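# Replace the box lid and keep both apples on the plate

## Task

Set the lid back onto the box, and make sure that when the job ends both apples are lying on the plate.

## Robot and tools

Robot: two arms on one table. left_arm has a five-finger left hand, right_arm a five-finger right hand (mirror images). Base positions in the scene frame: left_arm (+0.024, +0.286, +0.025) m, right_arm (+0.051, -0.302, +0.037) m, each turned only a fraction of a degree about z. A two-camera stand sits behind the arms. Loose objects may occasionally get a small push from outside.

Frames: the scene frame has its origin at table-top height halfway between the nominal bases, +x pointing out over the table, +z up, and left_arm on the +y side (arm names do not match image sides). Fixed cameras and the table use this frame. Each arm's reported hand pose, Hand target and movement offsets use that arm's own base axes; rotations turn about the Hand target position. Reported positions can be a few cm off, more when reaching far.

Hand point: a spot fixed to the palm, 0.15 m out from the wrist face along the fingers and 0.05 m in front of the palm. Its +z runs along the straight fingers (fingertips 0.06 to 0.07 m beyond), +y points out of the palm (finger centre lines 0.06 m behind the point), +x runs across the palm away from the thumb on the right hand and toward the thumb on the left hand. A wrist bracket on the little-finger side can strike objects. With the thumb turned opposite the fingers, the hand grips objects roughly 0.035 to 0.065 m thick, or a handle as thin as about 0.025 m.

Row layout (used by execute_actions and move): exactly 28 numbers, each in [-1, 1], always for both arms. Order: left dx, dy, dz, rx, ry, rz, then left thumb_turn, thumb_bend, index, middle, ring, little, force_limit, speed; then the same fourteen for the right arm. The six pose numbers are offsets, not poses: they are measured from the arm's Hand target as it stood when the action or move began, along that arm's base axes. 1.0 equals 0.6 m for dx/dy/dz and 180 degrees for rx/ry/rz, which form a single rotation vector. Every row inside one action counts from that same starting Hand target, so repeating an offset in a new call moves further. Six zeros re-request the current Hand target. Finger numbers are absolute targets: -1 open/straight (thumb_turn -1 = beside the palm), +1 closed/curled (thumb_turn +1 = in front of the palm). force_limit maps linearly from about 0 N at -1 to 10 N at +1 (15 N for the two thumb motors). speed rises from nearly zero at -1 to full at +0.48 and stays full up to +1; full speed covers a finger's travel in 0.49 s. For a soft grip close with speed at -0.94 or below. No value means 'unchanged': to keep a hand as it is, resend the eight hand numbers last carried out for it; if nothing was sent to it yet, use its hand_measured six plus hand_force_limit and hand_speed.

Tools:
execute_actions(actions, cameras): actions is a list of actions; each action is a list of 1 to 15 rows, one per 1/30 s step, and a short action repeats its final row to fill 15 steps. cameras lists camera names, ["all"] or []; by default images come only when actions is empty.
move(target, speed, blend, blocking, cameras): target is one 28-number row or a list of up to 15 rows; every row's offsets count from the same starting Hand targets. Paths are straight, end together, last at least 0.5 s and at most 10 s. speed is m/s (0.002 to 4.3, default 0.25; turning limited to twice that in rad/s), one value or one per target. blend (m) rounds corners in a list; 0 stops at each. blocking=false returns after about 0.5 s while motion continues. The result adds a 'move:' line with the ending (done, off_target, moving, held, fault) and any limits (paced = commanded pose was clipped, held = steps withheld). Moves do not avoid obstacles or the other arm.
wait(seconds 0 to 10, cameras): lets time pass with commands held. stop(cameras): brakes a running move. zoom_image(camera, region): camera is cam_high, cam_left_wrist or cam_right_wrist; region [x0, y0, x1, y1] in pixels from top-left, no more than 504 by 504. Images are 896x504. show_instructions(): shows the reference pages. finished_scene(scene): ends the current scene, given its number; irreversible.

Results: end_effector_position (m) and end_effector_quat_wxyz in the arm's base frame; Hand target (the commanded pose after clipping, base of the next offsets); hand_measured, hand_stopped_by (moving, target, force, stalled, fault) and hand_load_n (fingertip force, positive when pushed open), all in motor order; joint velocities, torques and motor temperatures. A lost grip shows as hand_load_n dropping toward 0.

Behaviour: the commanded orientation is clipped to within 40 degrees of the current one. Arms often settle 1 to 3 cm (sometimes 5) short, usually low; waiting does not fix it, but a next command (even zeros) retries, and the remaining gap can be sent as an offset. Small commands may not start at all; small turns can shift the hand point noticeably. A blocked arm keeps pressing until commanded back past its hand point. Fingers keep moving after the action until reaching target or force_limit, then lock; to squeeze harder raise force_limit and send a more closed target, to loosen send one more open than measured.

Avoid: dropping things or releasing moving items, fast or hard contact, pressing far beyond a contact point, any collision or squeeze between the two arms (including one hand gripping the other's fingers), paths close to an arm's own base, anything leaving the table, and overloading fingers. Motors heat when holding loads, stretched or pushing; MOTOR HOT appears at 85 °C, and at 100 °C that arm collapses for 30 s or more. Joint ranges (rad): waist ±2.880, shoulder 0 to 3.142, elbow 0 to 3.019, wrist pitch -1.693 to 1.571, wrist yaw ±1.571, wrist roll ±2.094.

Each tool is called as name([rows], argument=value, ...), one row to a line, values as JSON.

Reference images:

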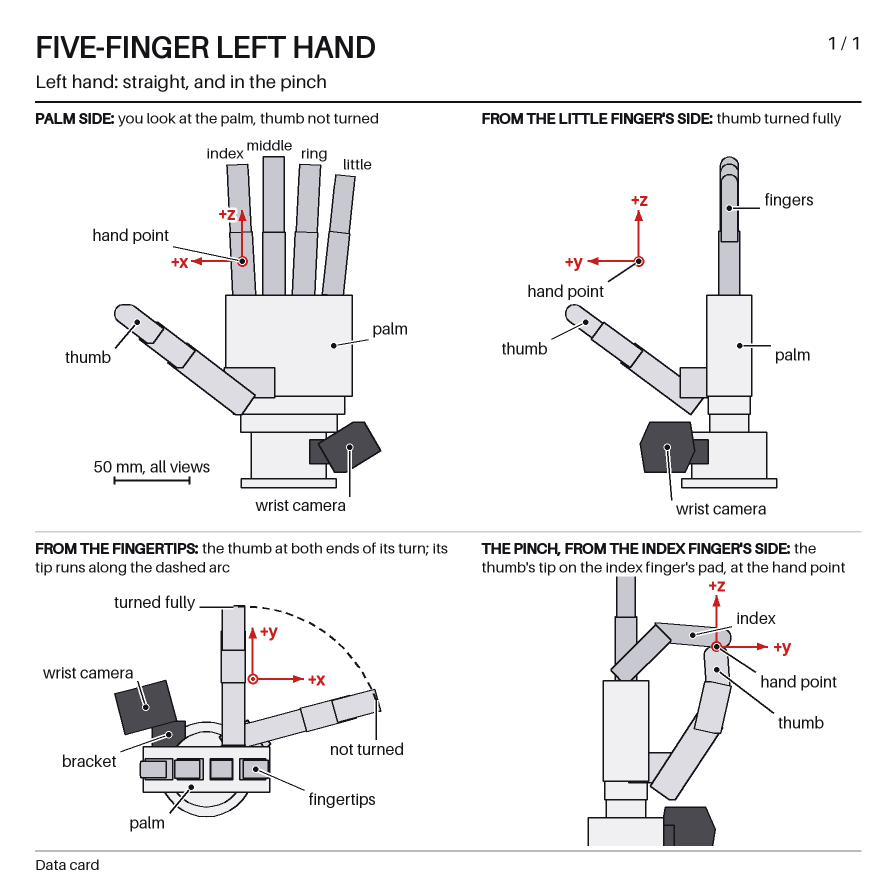

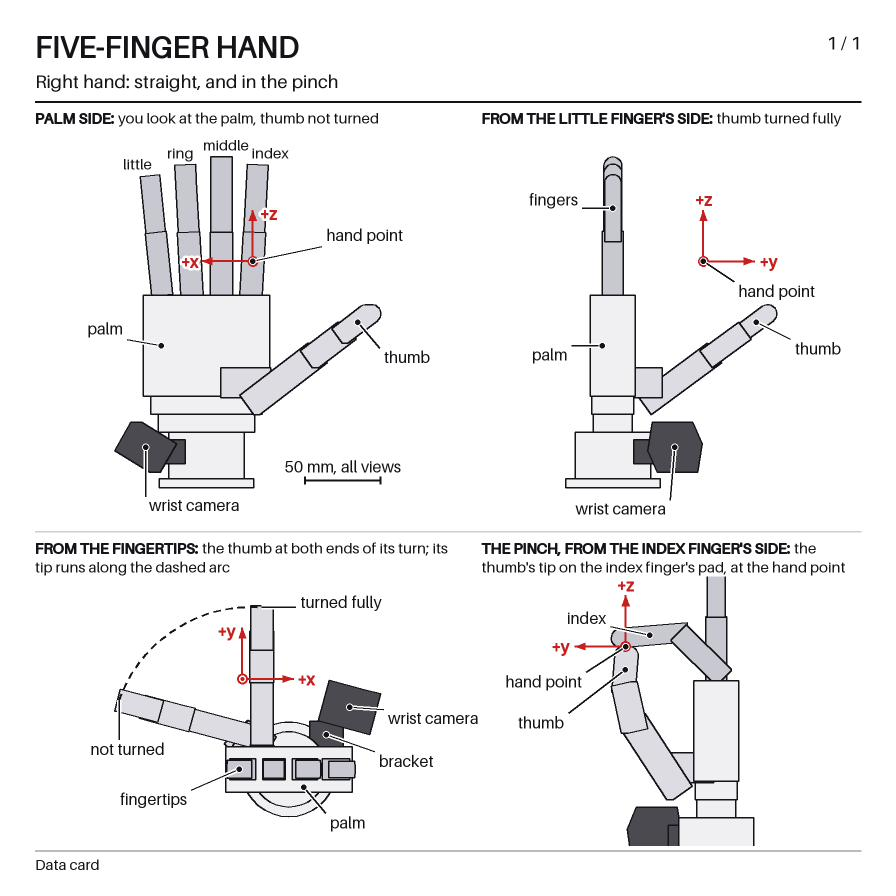

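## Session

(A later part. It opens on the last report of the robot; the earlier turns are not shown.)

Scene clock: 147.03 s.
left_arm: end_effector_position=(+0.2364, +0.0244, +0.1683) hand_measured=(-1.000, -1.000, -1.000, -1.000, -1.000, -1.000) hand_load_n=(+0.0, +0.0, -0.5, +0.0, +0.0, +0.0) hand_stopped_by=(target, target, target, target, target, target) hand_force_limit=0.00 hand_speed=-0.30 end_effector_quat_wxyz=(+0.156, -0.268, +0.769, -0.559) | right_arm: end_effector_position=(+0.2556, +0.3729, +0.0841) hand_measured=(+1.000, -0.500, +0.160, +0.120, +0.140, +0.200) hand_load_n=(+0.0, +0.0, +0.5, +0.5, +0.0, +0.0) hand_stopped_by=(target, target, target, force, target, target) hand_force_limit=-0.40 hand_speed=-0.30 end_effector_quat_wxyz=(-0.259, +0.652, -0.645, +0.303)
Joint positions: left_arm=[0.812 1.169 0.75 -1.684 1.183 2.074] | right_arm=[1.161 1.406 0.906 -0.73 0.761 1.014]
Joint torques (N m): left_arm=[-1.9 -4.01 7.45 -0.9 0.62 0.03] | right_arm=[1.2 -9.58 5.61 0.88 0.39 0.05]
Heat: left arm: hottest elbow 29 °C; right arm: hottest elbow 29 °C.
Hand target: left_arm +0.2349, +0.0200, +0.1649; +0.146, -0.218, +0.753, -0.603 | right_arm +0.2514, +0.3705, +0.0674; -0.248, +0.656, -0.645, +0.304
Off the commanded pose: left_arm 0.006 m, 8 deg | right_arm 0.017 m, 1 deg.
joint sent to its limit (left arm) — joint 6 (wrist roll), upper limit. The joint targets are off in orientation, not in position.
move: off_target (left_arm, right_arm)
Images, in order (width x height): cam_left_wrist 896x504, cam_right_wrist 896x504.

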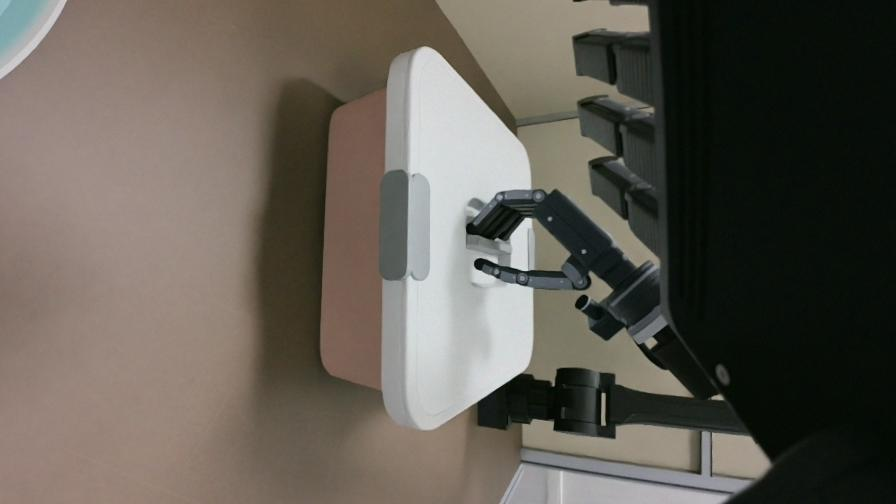

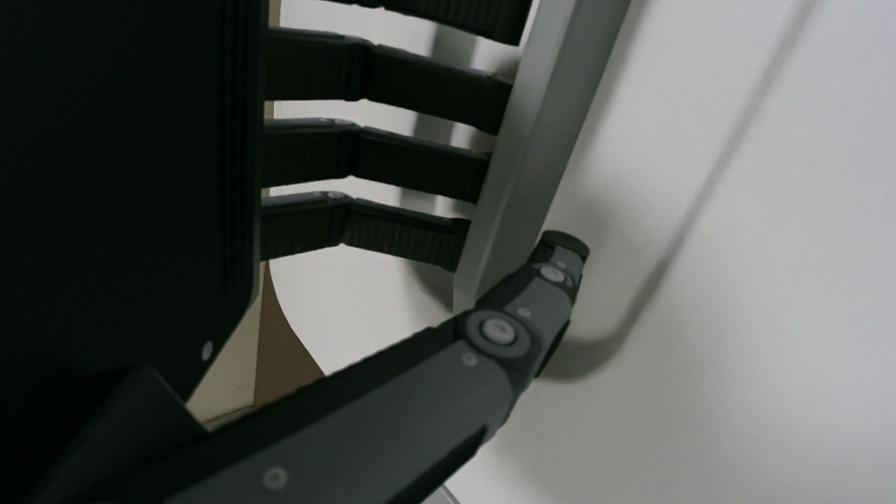

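execute_actions([
  [[0,0,0,0,0,0,-1,-1,-1,-1,-1,-1,0,-0.3,0,0,0,0,0,0,1,-0.2,0.5,0.5,0.5,0.5,-0.5,-0.9]],
  [[0,0,0,0,0,0,-1,-1,-1,-1,-1,-1,0,-0.3,0,0,0,0,0,0,1,-0.2,0.5,0.5,0.5,0.5,-0.5,-0.9]],
  [[0,0,0,0,0,0,-1,-1,-1,-1,-1,-1,0,-0.3,0,0,0,0,0,0,1,-0.2,0.5,0.5,0.5,0.5,-0.5,-0.9]],
  [[0,0,0,0,0,0,-1,-1,-1,-1,-1,-1,0,-0.3,0,0,0,0,0,0,1,-0.1,0.6,0.6,0.6,0.6,0.1,-0.9]],
  [[0,0,0,0,0,0,-1,-1,-1,-1,-1,-1,0,-0.3,0,0,0,0,0,0,1,-0.1,0.6,0.6,0.6,0.6,0.1,-0.9]],
], cameras=["cam_high","cam_left_wrist","cam_right_wrist"])

zoom_image(camera="cam_left_wrist", region=[310, 50, 510, 250])

zoom_image(camera="cam_left_wrist", region=[310, 250, 510, 450])

zoom_image(camera="cam_high", region=[410, 320, 570, 460])

Scene clock: 150.23 s.
left_arm: end_effector_position=(+0.2364, +0.0244, +0.1683) hand_measured=(-1.000, -1.000, -1.000, -1.000, -1.000, -1.000) hand_load_n=(+0.0, +0.0, -0.5, +0.0, +0.0, +0.0) hand_stopped_by=(target, target, target, target, target, target) hand_force_limit=0.00 hand_speed=-0.30 end_effector_quat_wxyz=(+0.156, -0.268, +0.769, -0.559) | right_arm: end_effector_position=(+0.2542, +0.3717, +0.0796) hand_measured=(+1.000, -0.430, +0.322, +0.246, +0.322, +0.600) hand_load_n=(+1.0, +9.0, +7.5, +4.5, +5.0, +0.0) hand_stopped_by=(target, force, force, force, force, target) hand_force_limit=0.10 hand_speed=-0.90 end_effector_quat_wxyz=(-0.255, +0.654, -0.645, +0.303)
Joint positions: left_arm=[0.812 1.169 0.75 -1.684 1.183 2.074] | right_arm=[1.161 1.413 0.903 -0.73 0.758 1.014]
Joint torques (N m): left_arm=[-1.9 -4.01 7.45 -0.88 0.62 0.04] | right_arm=[0.91 -9.99 5.81 0.9 0.55 0.05]
Heat: left arm: hottest elbow 29 °C; right arm: hottest elbow 29 °C.
Hand target: left_arm +0.2349, +0.0200, +0.1649; +0.146, -0.218, +0.753, -0.603 | right_arm +0.2514, +0.3705, +0.0674; -0.248, +0.656, -0.645, +0.304
Off the commanded pose: left_arm 0.006 m, 8 deg | right_arm 0.013 m, 1 deg.
joint sent to its limit (left arm) — joint 6 (wrist roll), upper limit. The joint targets are off in orientation, not in position.

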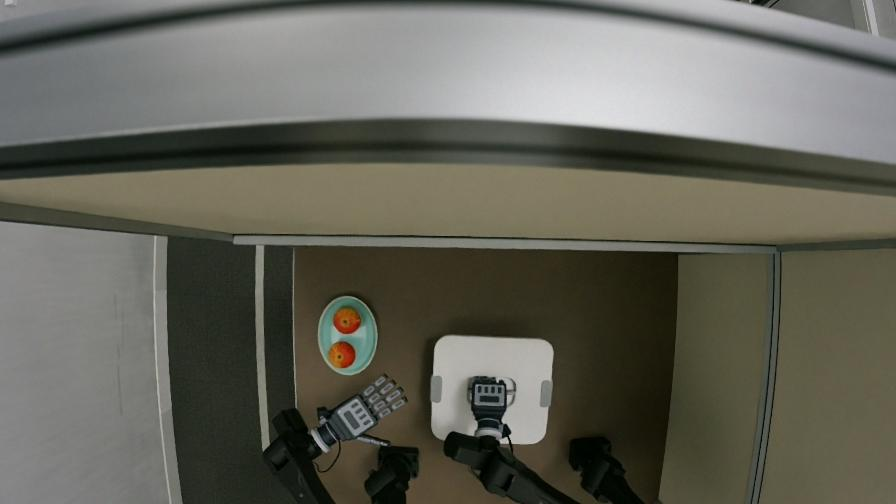

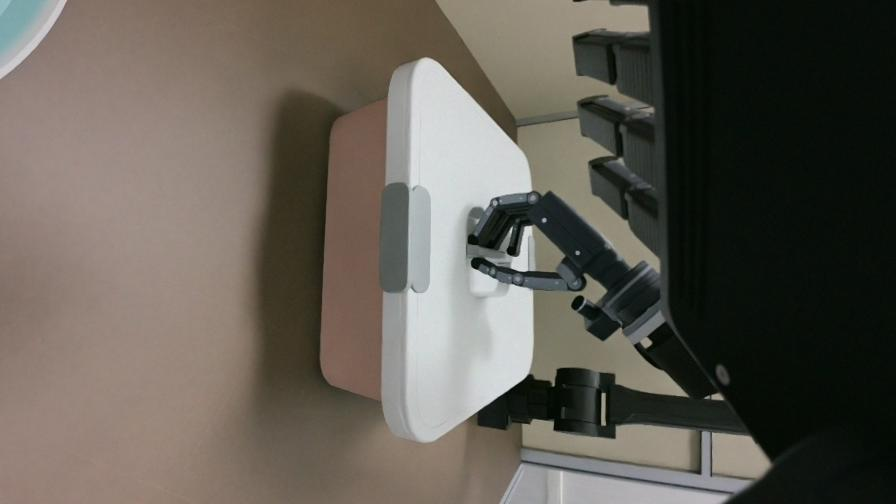

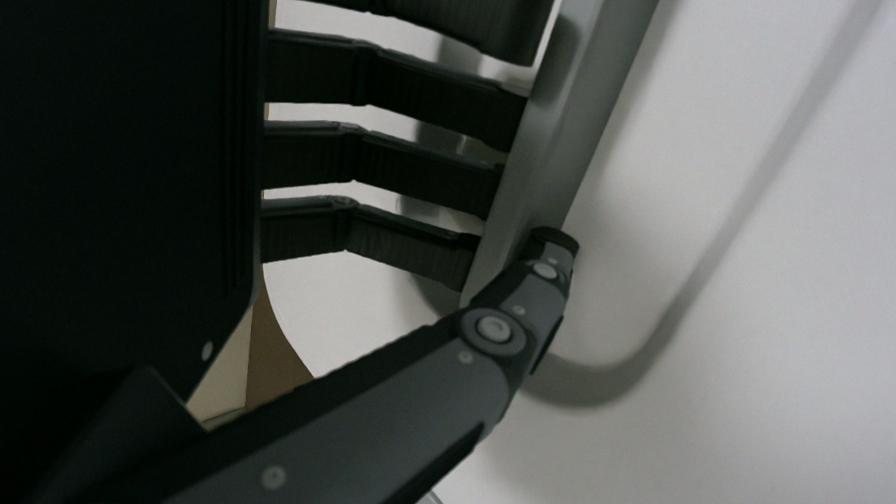

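Scaled by 2.520.

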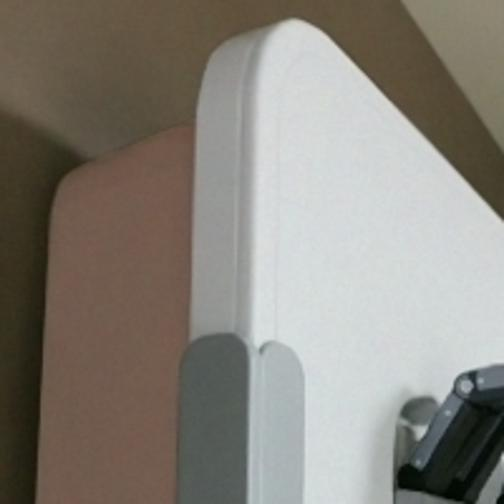

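Scaled by 2.520.

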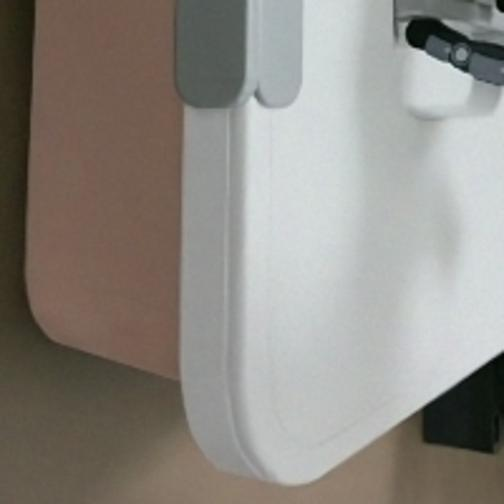

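Scaled by 3.150.

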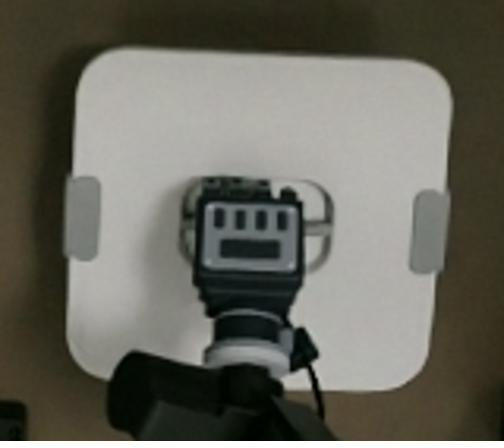

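move(target=[0,0,0,0,0,0,-1,-1,-1,-1,-1,-1,0,-0.3,0.0282,0.0363,0.147,0.025,0.022,0,1,-0.1,0.6,0.6,0.6,0.6,0.1,-0.9], speed=0.08, cameras=["cam_high","cam_left_wrist"])

zoom_image(camera="cam_left_wrist", region=[310, 30, 530, 250])

zoom_image(camera="cam_left_wrist", region=[310, 250, 530, 470])

zoom_image(camera="cam_high", region=[410, 320, 570, 460])

Scene clock: 152.60 s.
left_arm: end_effector_position=(+0.2364, +0.0244, +0.1683) hand_measured=(-1.000, -1.000, -1.000, -1.000, -1.000, -1.000) hand_load_n=(+0.0, +0.0, +0.0, +0.0, +0.0, +0.0) hand_stopped_by=(target, target, target, target, target, target) hand_force_limit=0.00 hand_speed=-0.30 end_effector_quat_wxyz=(+0.156, -0.268, +0.769, -0.559) | right_arm: end_effector_position=(+0.2552, +0.3752, +0.1204) hand_measured=(+1.000, -0.430, +0.322, +0.246, +0.322, +0.600) hand_load_n=(+1.0, +11.0, +4.0, +5.0, +2.0, +0.0) hand_stopped_by=(target, force, force, force, force, target) hand_force_limit=0.10 hand_speed=-0.90 end_effector_quat_wxyz=(-0.222, +0.667, -0.661, +0.264)
Joint positions: left_arm=[0.812 1.169 0.75 -1.684 1.183 2.074] | right_arm=[1.115 1.384 1.021 -0.907 0.647 1.004]
Joint torques (N m): left_arm=[-1.9 -4.01 7.46 -0.9 0.62 0.03] | right_arm=[0.03 -14.04 11.36 0.18 0.54 -0.15]
Heat: left arm: hottest elbow 29 °C; right arm: hottest elbow 29 °C.
Hand target: left_arm +0.2349, +0.0200, +0.1649; +0.146, -0.218, +0.753, -0.603 | right_arm +0.2684, +0.3923, +0.1557; -0.251, +0.656, -0.664, +0.256
Off the commanded pose: left_arm 0.006 m, 8 deg | right_arm 0.041 m, 4 deg.
joint sent to its limit (left arm) — joint 6 (wrist roll), upper limit. The joint targets are off in orientation, not in position.
move: off_target (left_arm, right_arm)
Images, in order (width x height): cam_high 896x504, cam_left_wrist 896x504.

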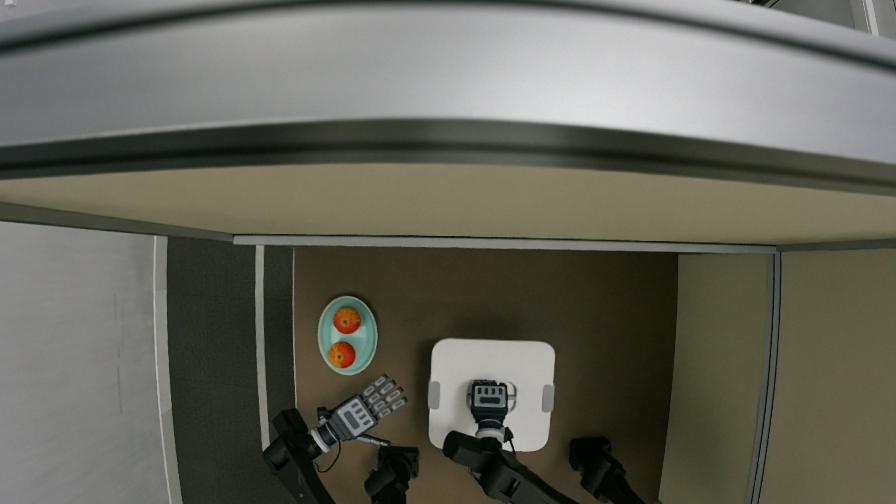

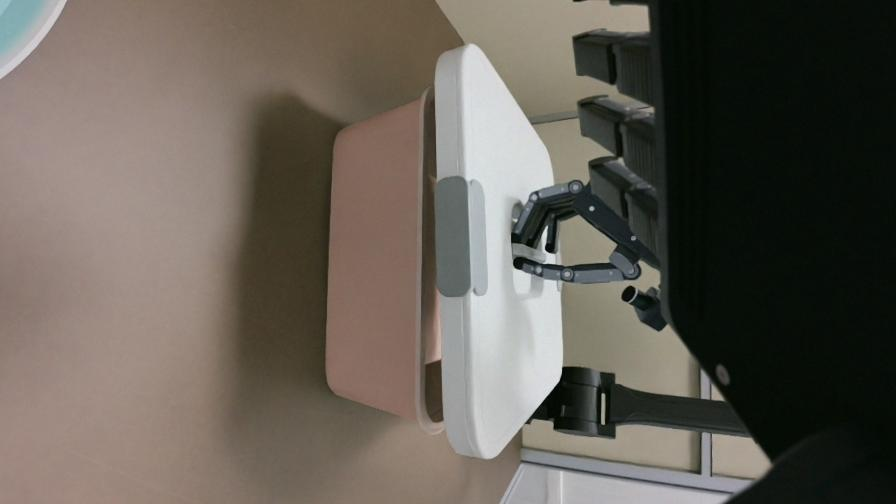

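Scaled by 2.291.

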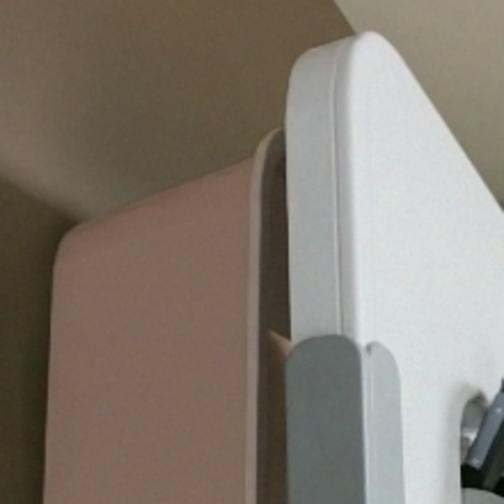

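Scaled by 2.291.

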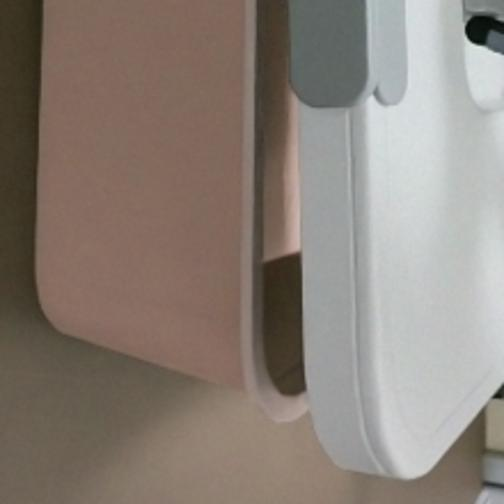

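Scaled by 3.150.

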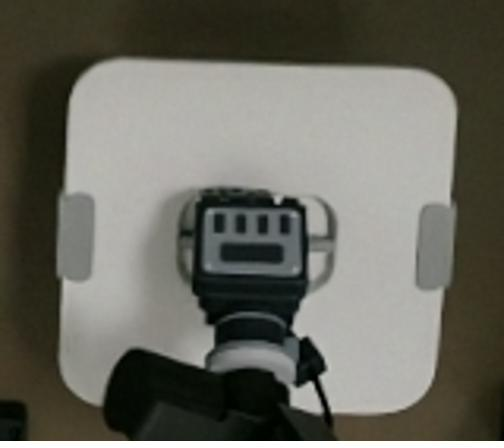

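move(target=[0,0,0,0,0,0,-1,-1,-1,-1,-1,-1,0,-0.3,-0.0223,-0.0277,-0.0877,0,-0.0094,0,1,-0.1,0.6,0.6,0.6,0.6,0.1,-0.9], speed=0.08, cameras=["cam_high","cam_left_wrist"])

zoom_image(camera="cam_left_wrist", region=[310, 30, 530, 250])

zoom_image(camera="cam_left_wrist", region=[310, 250, 530, 470])

zoom_image(camera="cam_high", region=[410, 320, 570, 460])

Scene clock: 159.27 s.
left_arm: end_effector_position=(+0.2364, +0.0244, +0.1683) hand_measured=(-1.000, -1.000, -1.000, -1.000, -1.000, -1.000) hand_load_n=(+0.0, +0.0, +0.0, +0.0, +0.0, +0.0) hand_stopped_by=(target, target, target, target, target, target) hand_force_limit=0.00 hand_speed=-0.30 end_effector_quat_wxyz=(+0.156, -0.268, +0.769, -0.559) | right_arm: end_effector_position=(+0.2566, +0.3718, +0.0949) hand_measured=(+1.000, -0.430, +0.322, +0.246, +0.322, +0.600) hand_load_n=(+1.5, +11.0, +4.0, +5.0, +2.0, +0.0) hand_stopped_by=(target, force, force, force, force, target) hand_force_limit=0.10 hand_speed=-0.90 end_effector_quat_wxyz=(-0.245, +0.657, -0.660, +0.269)
Joint positions: left_arm=[0.812 1.169 0.75 -1.684 1.183 2.074] | right_arm=[1.12 1.383 0.933 -0.775 0.674 1.004]
Joint torques (N m): left_arm=[-1.96 -3.96 7.46 -0.88 0.62 0.04] | right_arm=[1.49 -13.63 6.43 1.11 0.74 0.01]
Heat: left arm: hottest elbow 29 °C; right arm: hottest elbow 29 °C.
Hand target: left_arm +0.2349, +0.0200, +0.1649; +0.146, -0.218, +0.753, -0.603 | right_arm +0.2549, +0.3756, +0.1030; -0.261, +0.652, -0.660, +0.265
Off the commanded pose: left_arm 0.006 m, 8 deg | right_arm 0.009 m, 2 deg.
joint sent to its limit (left arm) — joint 6 (wrist roll), upper limit. The joint targets are off in orientation, not in position.
move: off_target (left_arm)
Images, in order (width x height): cam_high 896x504, cam_left_wrist 896x504.

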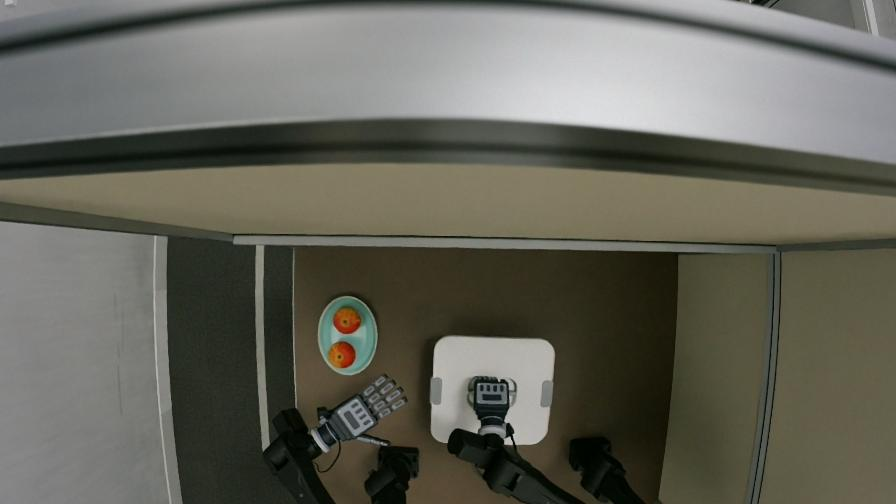

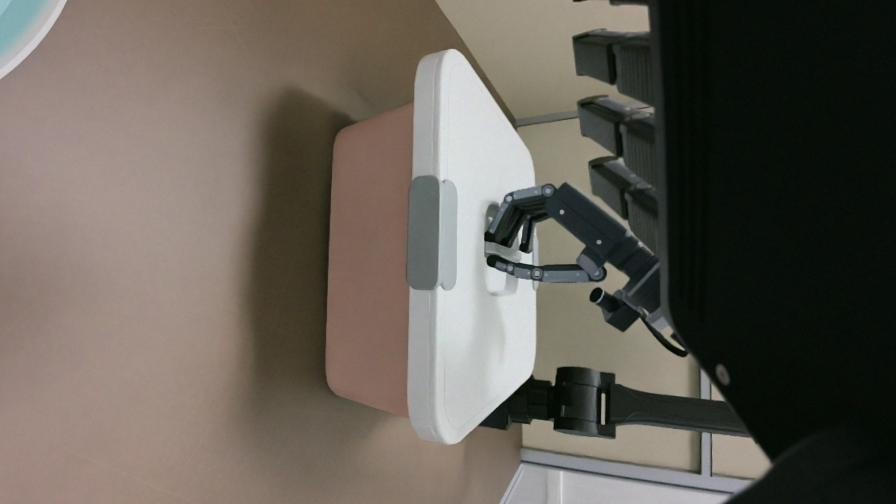

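Scaled by 2.291.

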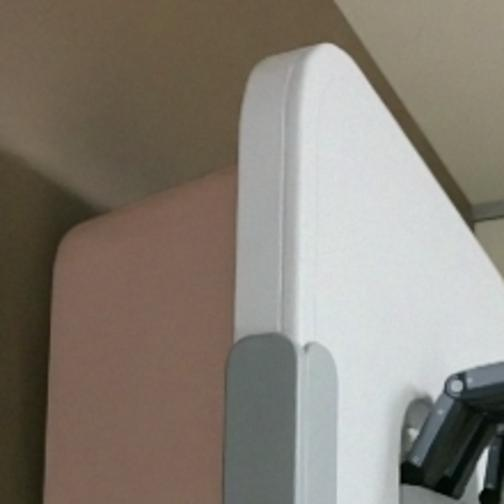

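Scaled by 2.291.

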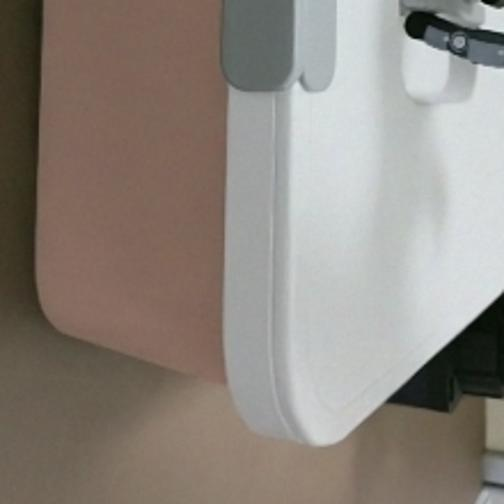

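Scaled by 3.150.

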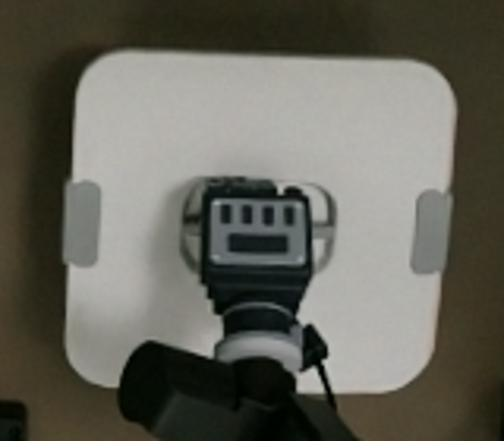

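zoom_image(camera="cam_high", region=[520, 330, 570, 460])

Scaled by 3.877.

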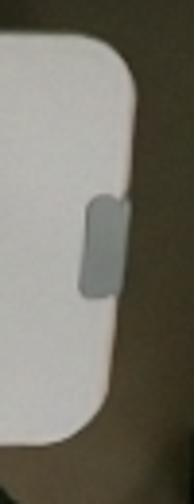

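move(target=[0,0,0,0,0,0,-1,-1,-1,-1,-1,-1,0,-0.3,0.0,-0.0333,0.0,0,0,0,1,-0.1,0.6,0.6,0.6,0.6,0.1,-0.9], speed=0.05, cameras=["cam_high","cam_left_wrist"])

zoom_image(camera="cam_left_wrist", region=[310, 30, 530, 250])

zoom_image(camera="cam_left_wrist", region=[310, 250, 530, 470])

zoom_image(camera="cam_high", region=[410, 320, 570, 460])

Scene clock: 162.67 s.
left_arm: end_effector_position=(+0.2364, +0.0244, +0.1683) hand_measured=(-1.000, -1.000, -1.000, -1.000, -1.000, -1.000) hand_load_n=(-0.5, +0.0, +0.0, +0.0, +0.0, +0.0) hand_stopped_by=(target, target, target, target, target, target) hand_force_limit=0.00 hand_speed=-0.30 end_effector_quat_wxyz=(+0.156, -0.268, +0.769, -0.559) | right_arm: end_effector_position=(+0.2507, +0.3570, +0.0941) hand_measured=(+1.000, -0.430, +0.322, +0.246, +0.322, +0.600) hand_load_n=(+1.5, +11.0, +4.0, +5.0, +2.0, +0.0) hand_stopped_by=(target, force, force, force, force, target) hand_force_limit=0.10 hand_speed=-0.90 end_effector_quat_wxyz=(-0.248, +0.657, -0.659, +0.268)
Joint positions: left_arm=[0.812 1.169 0.75 -1.684 1.183 2.074] | right_arm=[1.116 1.337 0.884 -0.76 0.671 0.993]
Joint torques (N m): left_arm=[-1.96 -4.01 7.46 -0.88 0.62 0.04] | right_arm=[-0.09 -12.92 6.42 1.11 0.56 -0.13]
Heat: left arm: hottest elbow 29 °C; right arm: hottest elbow 29 °C.
Hand target: left_arm +0.2349, +0.0200, +0.1649; +0.146, -0.218, +0.753, -0.603 | right_arm +0.2549, +0.3556, +0.1029; -0.261, +0.652, -0.660, +0.265
Off the commanded pose: left_arm 0.006 m, 8 deg | right_arm 0.010 m, 2 deg.
joint sent to its limit (left arm) — joint 6 (wrist roll), upper limit. The joint targets are off in orientation, not in position.
move: off_target (left_arm)
Images, in order (width x height): cam_high 896x504, cam_left_wrist 896x504.

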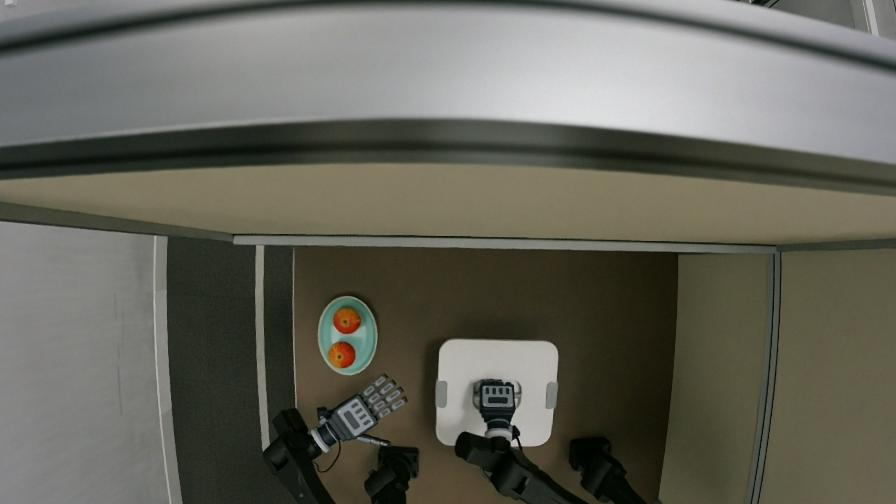

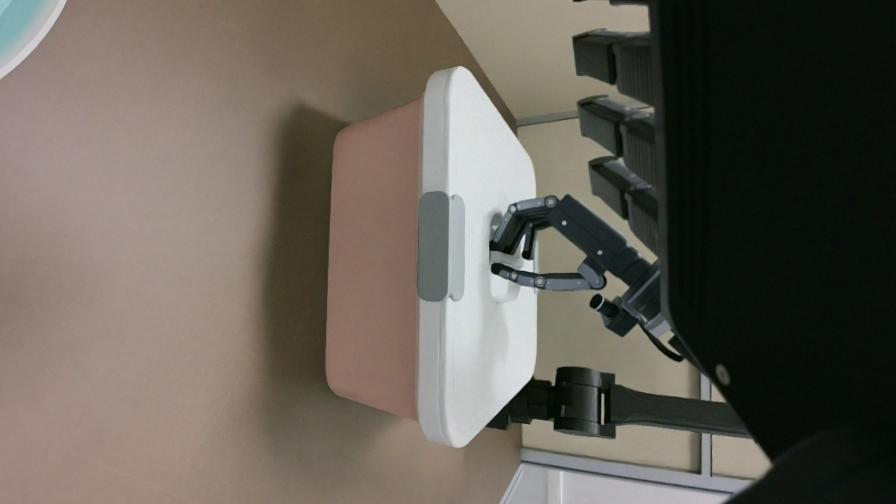

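Scaled by 2.291.

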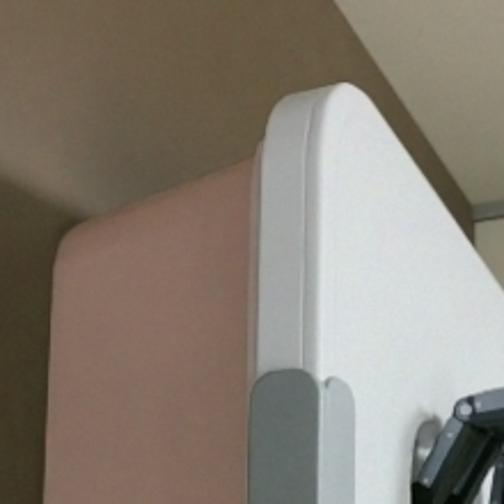

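Scaled by 2.291.

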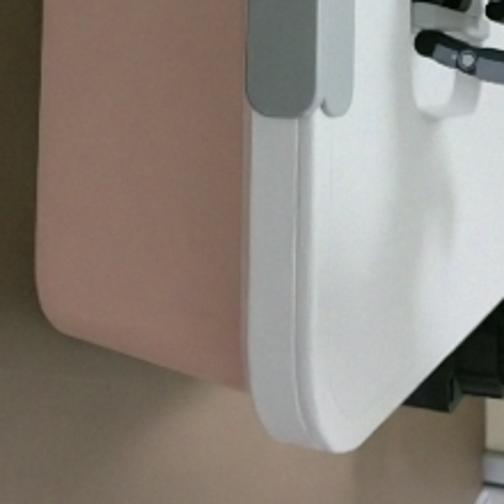

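Scaled by 3.150.

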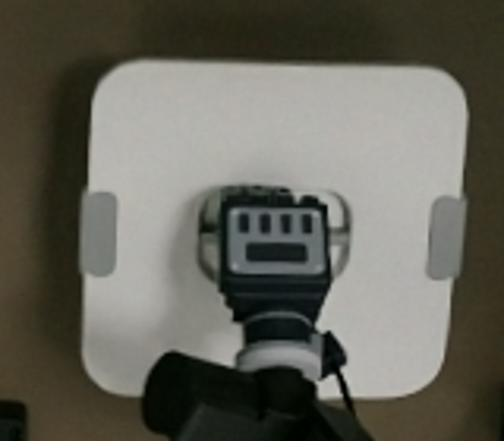

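move([
  [0,0,0,0,0,0,-1,-1,-1,-1,-1,-1,0,-0.3,0.0103,0.0467,0.0783,0.006,0,0.004,1,-0.1,0.6,0.6,0.6,0.6,0.1,-0.9],
  [0,0,0,0,0,0,-1,-1,-1,-1,-1,-1,0,-0.3,-0.0077,0.0202,0.0027,0.006,0,0.004,1,-0.1,0.6,0.6,0.6,0.6,0.1,-0.9],
], speed=0.08, cameras=["cam_high","cam_left_wrist"])

zoom_image(camera="cam_left_wrist", region=[310, 30, 530, 250])

zoom_image(camera="cam_left_wrist", region=[310, 250, 530, 470])

zoom_image(camera="cam_high", region=[410, 320, 570, 460])

Scene clock: 166.03 s.
left_arm: end_effector_position=(+0.2364, +0.0244, +0.1683) hand_measured=(-1.000, -1.000, -1.000, -1.000, -1.000, -1.000) hand_load_n=(+0.0, +0.0, +0.0, +0.0, +0.0, +0.0) hand_stopped_by=(target, target, target, target, target, target) hand_force_limit=0.00 hand_speed=-0.30 end_effector_quat_wxyz=(+0.156, -0.268, +0.769, -0.559) | right_arm: end_effector_position=(+0.2521, +0.3638, +0.0991) hand_measured=(+1.000, -0.430, +0.322, +0.246, +0.322, +0.600) hand_load_n=(+1.0, +11.0, +3.5, +5.5, +1.5, +0.0) hand_stopped_by=(target, force, force, force, force, target) hand_force_limit=0.10 hand_speed=-0.90 end_effector_quat_wxyz=(-0.256, +0.656, -0.660, +0.261)
Joint positions: left_arm=[0.812 1.169 0.75 -1.684 1.183 2.074] | right_arm=[1.117 1.337 0.895 -0.752 0.663 0.992]
Joint torques (N m): left_arm=[-1.96 -4.01 7.46 -0.9 0.62 0.04] | right_arm=[1.32 -12.4 6.58 1.18 0.65 -0.01]
Heat: left arm: hottest elbow 29 °C; right arm: hottest elbow 29 °C.
Hand target: left_arm +0.2349, +0.0200, +0.1649; +0.146, -0.218, +0.753, -0.603 | right_arm +0.2503, +0.3678, +0.1046; -0.268, +0.654, -0.659, +0.258
Off the commanded pose: left_arm 0.006 m, 8 deg | right_arm 0.007 m, 2 deg.
joint sent to its limit (left arm) — joint 6 (wrist roll), upper limit. The joint targets are off in orientation, not in position.
move: off_target (left_arm)
Images, in order (width x height): cam_high 896x504, cam_left_wrist 896x504.

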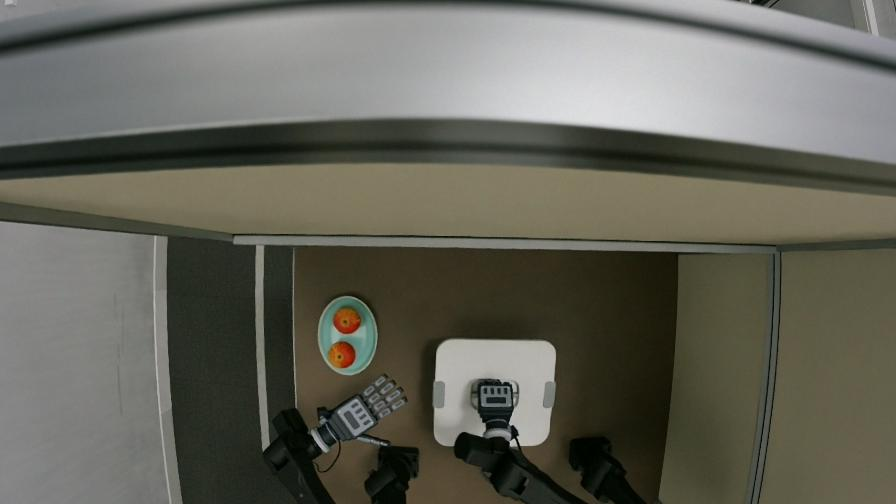

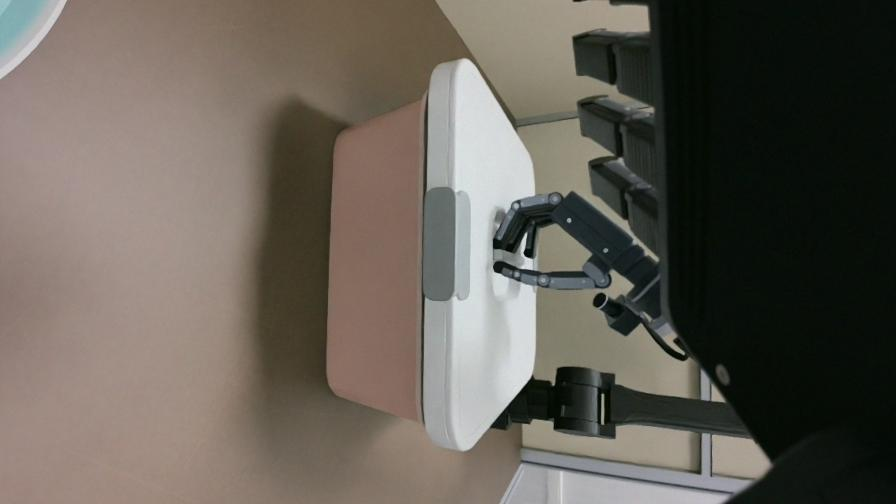

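Scaled by 2.291.

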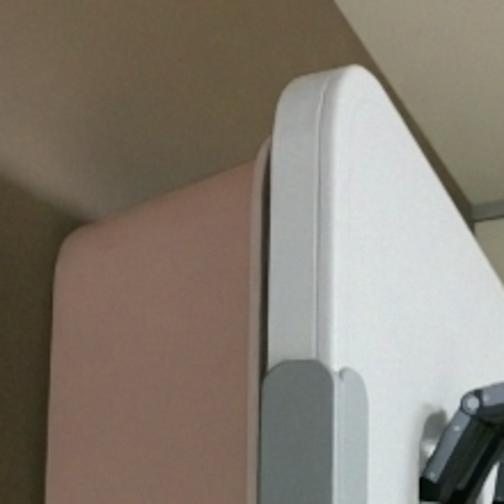

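Scaled by 2.291.

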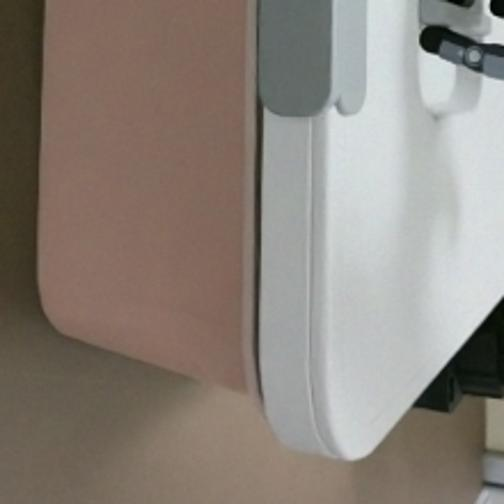

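Scaled by 3.150.

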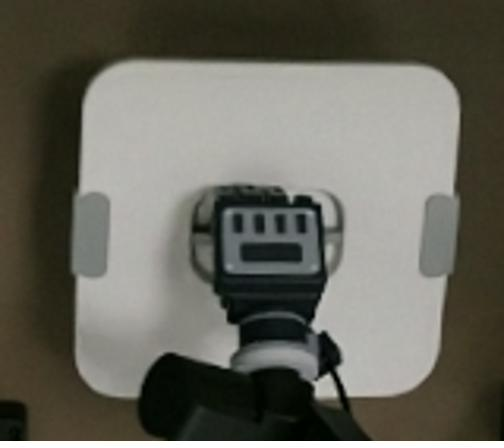

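zoom_image(camera="cam_high", region=[530, 335, 570, 395])

zoom_image(camera="cam_high", region=[530, 390, 570, 450])

Scaled by 8.400.

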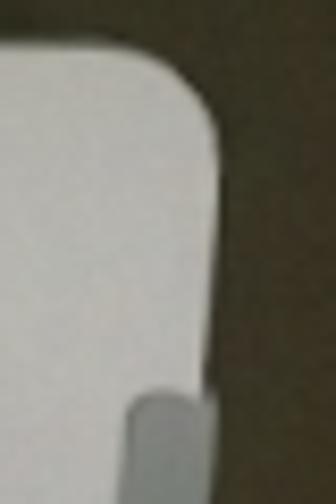

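Scaled by 8.400.

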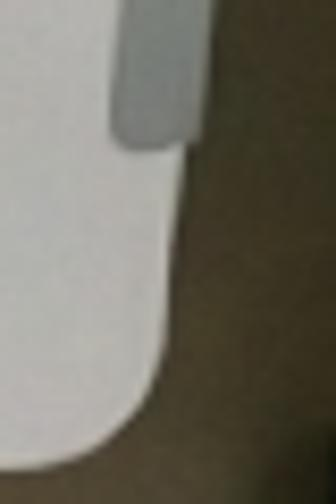

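move([
  [0,0,0,0,0,0,-1,-1,-1,-1,-1,-1,0,-0.3,0.0175,0.0487,0.0723,-0.0222,0,0,1,-0.1,0.6,0.6,0.6,0.6,0.1,-0.9],
  [0,0,0,0,0,0,-1,-1,-1,-1,-1,-1,0,-0.3,-0.001,0.021,-0.0077,-0.0222,0,0,1,-0.1,0.6,0.6,0.6,0.6,0.1,-0.9],
], speed=0.08, cameras=["cam_high","cam_left_wrist"])

zoom_image(camera="cam_left_wrist", region=[310, 30, 530, 250])

zoom_image(camera="cam_left_wrist", region=[310, 250, 530, 470])

Scene clock: 171.83 s.
left_arm: end_effector_position=(+0.2364, +0.0244, +0.1683) hand_measured=(-1.000, -1.000, -1.000, -1.000, -1.000, -1.000) hand_load_n=(+0.0, +0.0, +0.0, +0.0, +0.0, +0.0) hand_stopped_by=(target, target, target, target, target, target) hand_force_limit=0.00 hand_speed=-0.30 end_effector_quat_wxyz=(+0.156, -0.268, +0.769, -0.559) | right_arm: end_effector_position=(+0.2516, +0.3768, +0.1048) hand_measured=(+1.000, -0.430, +0.322, +0.246, +0.322, +0.600) hand_load_n=(+1.0, +11.0, +3.5, +5.0, +1.5, +0.0) hand_stopped_by=(target, force, force, force, force, target) hand_force_limit=0.10 hand_speed=-0.90 end_effector_quat_wxyz=(-0.243, +0.663, -0.650, +0.280)
Joint positions: left_arm=[0.812 1.169 0.75 -1.684 1.183 2.074] | right_arm=[1.145 1.387 0.965 -0.823 0.698 1.006]
Joint torques (N m): left_arm=[-1.96 -4.01 7.45 -0.9 0.62 0.04] | right_arm=[1.55 -10.93 6.5 1.02 0.77 0.05]
Heat: left arm: hottest elbow 29 °C; right arm: hottest elbow 30 °C.
Hand target: left_arm +0.2349, +0.0200, +0.1649; +0.146, -0.218, +0.753, -0.603 | right_arm +0.2498, +0.3804, +0.1000; -0.246, +0.663, -0.649, +0.280
Off the commanded pose: left_arm 0.006 m, 8 deg | right_arm 0.006 m, 0 deg.
joint sent to its limit (left arm) — joint 6 (wrist roll), upper limit. The joint targets are off in orientation, not in position.
move: off_target (left_arm)
Images, in order (width x height): cam_high 896x504, cam_left_wrist 896x504.

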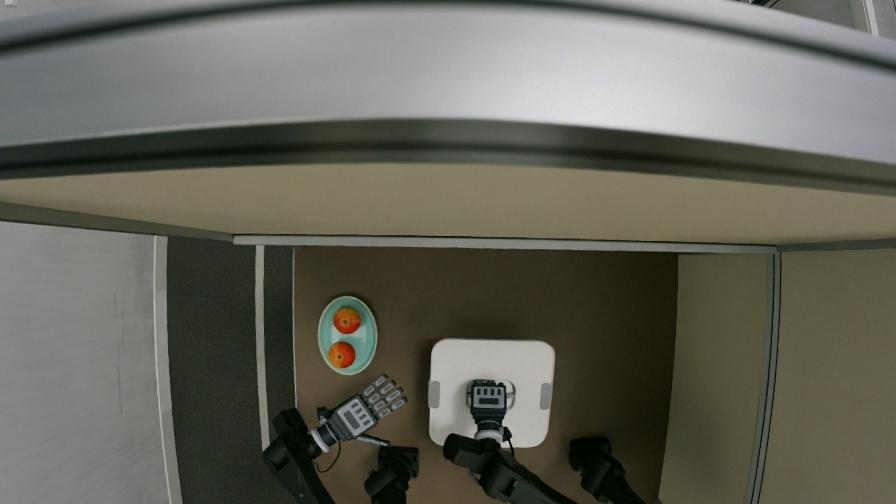

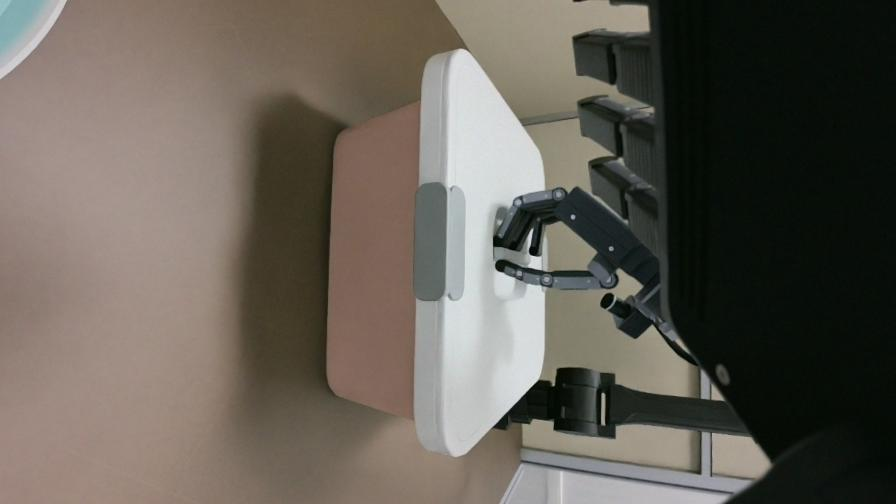

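Scaled by 2.291.

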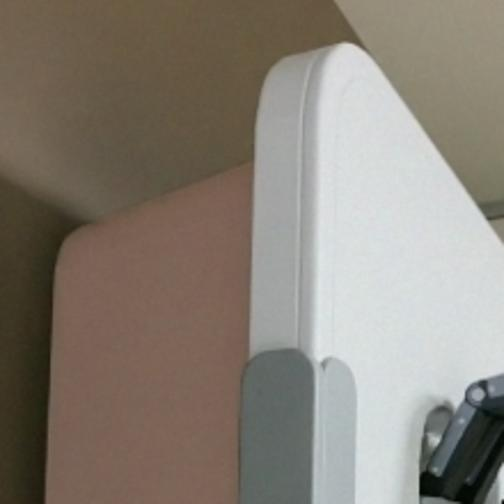

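Scaled by 2.291.

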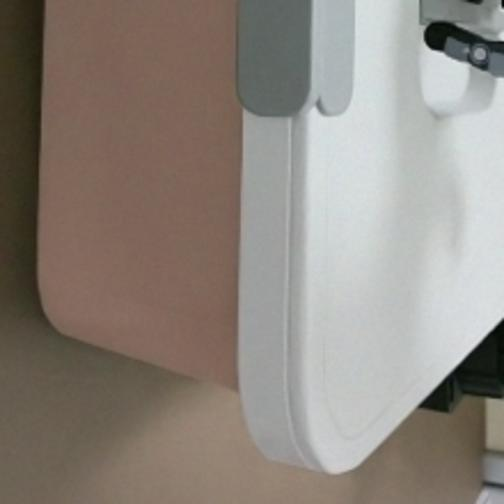

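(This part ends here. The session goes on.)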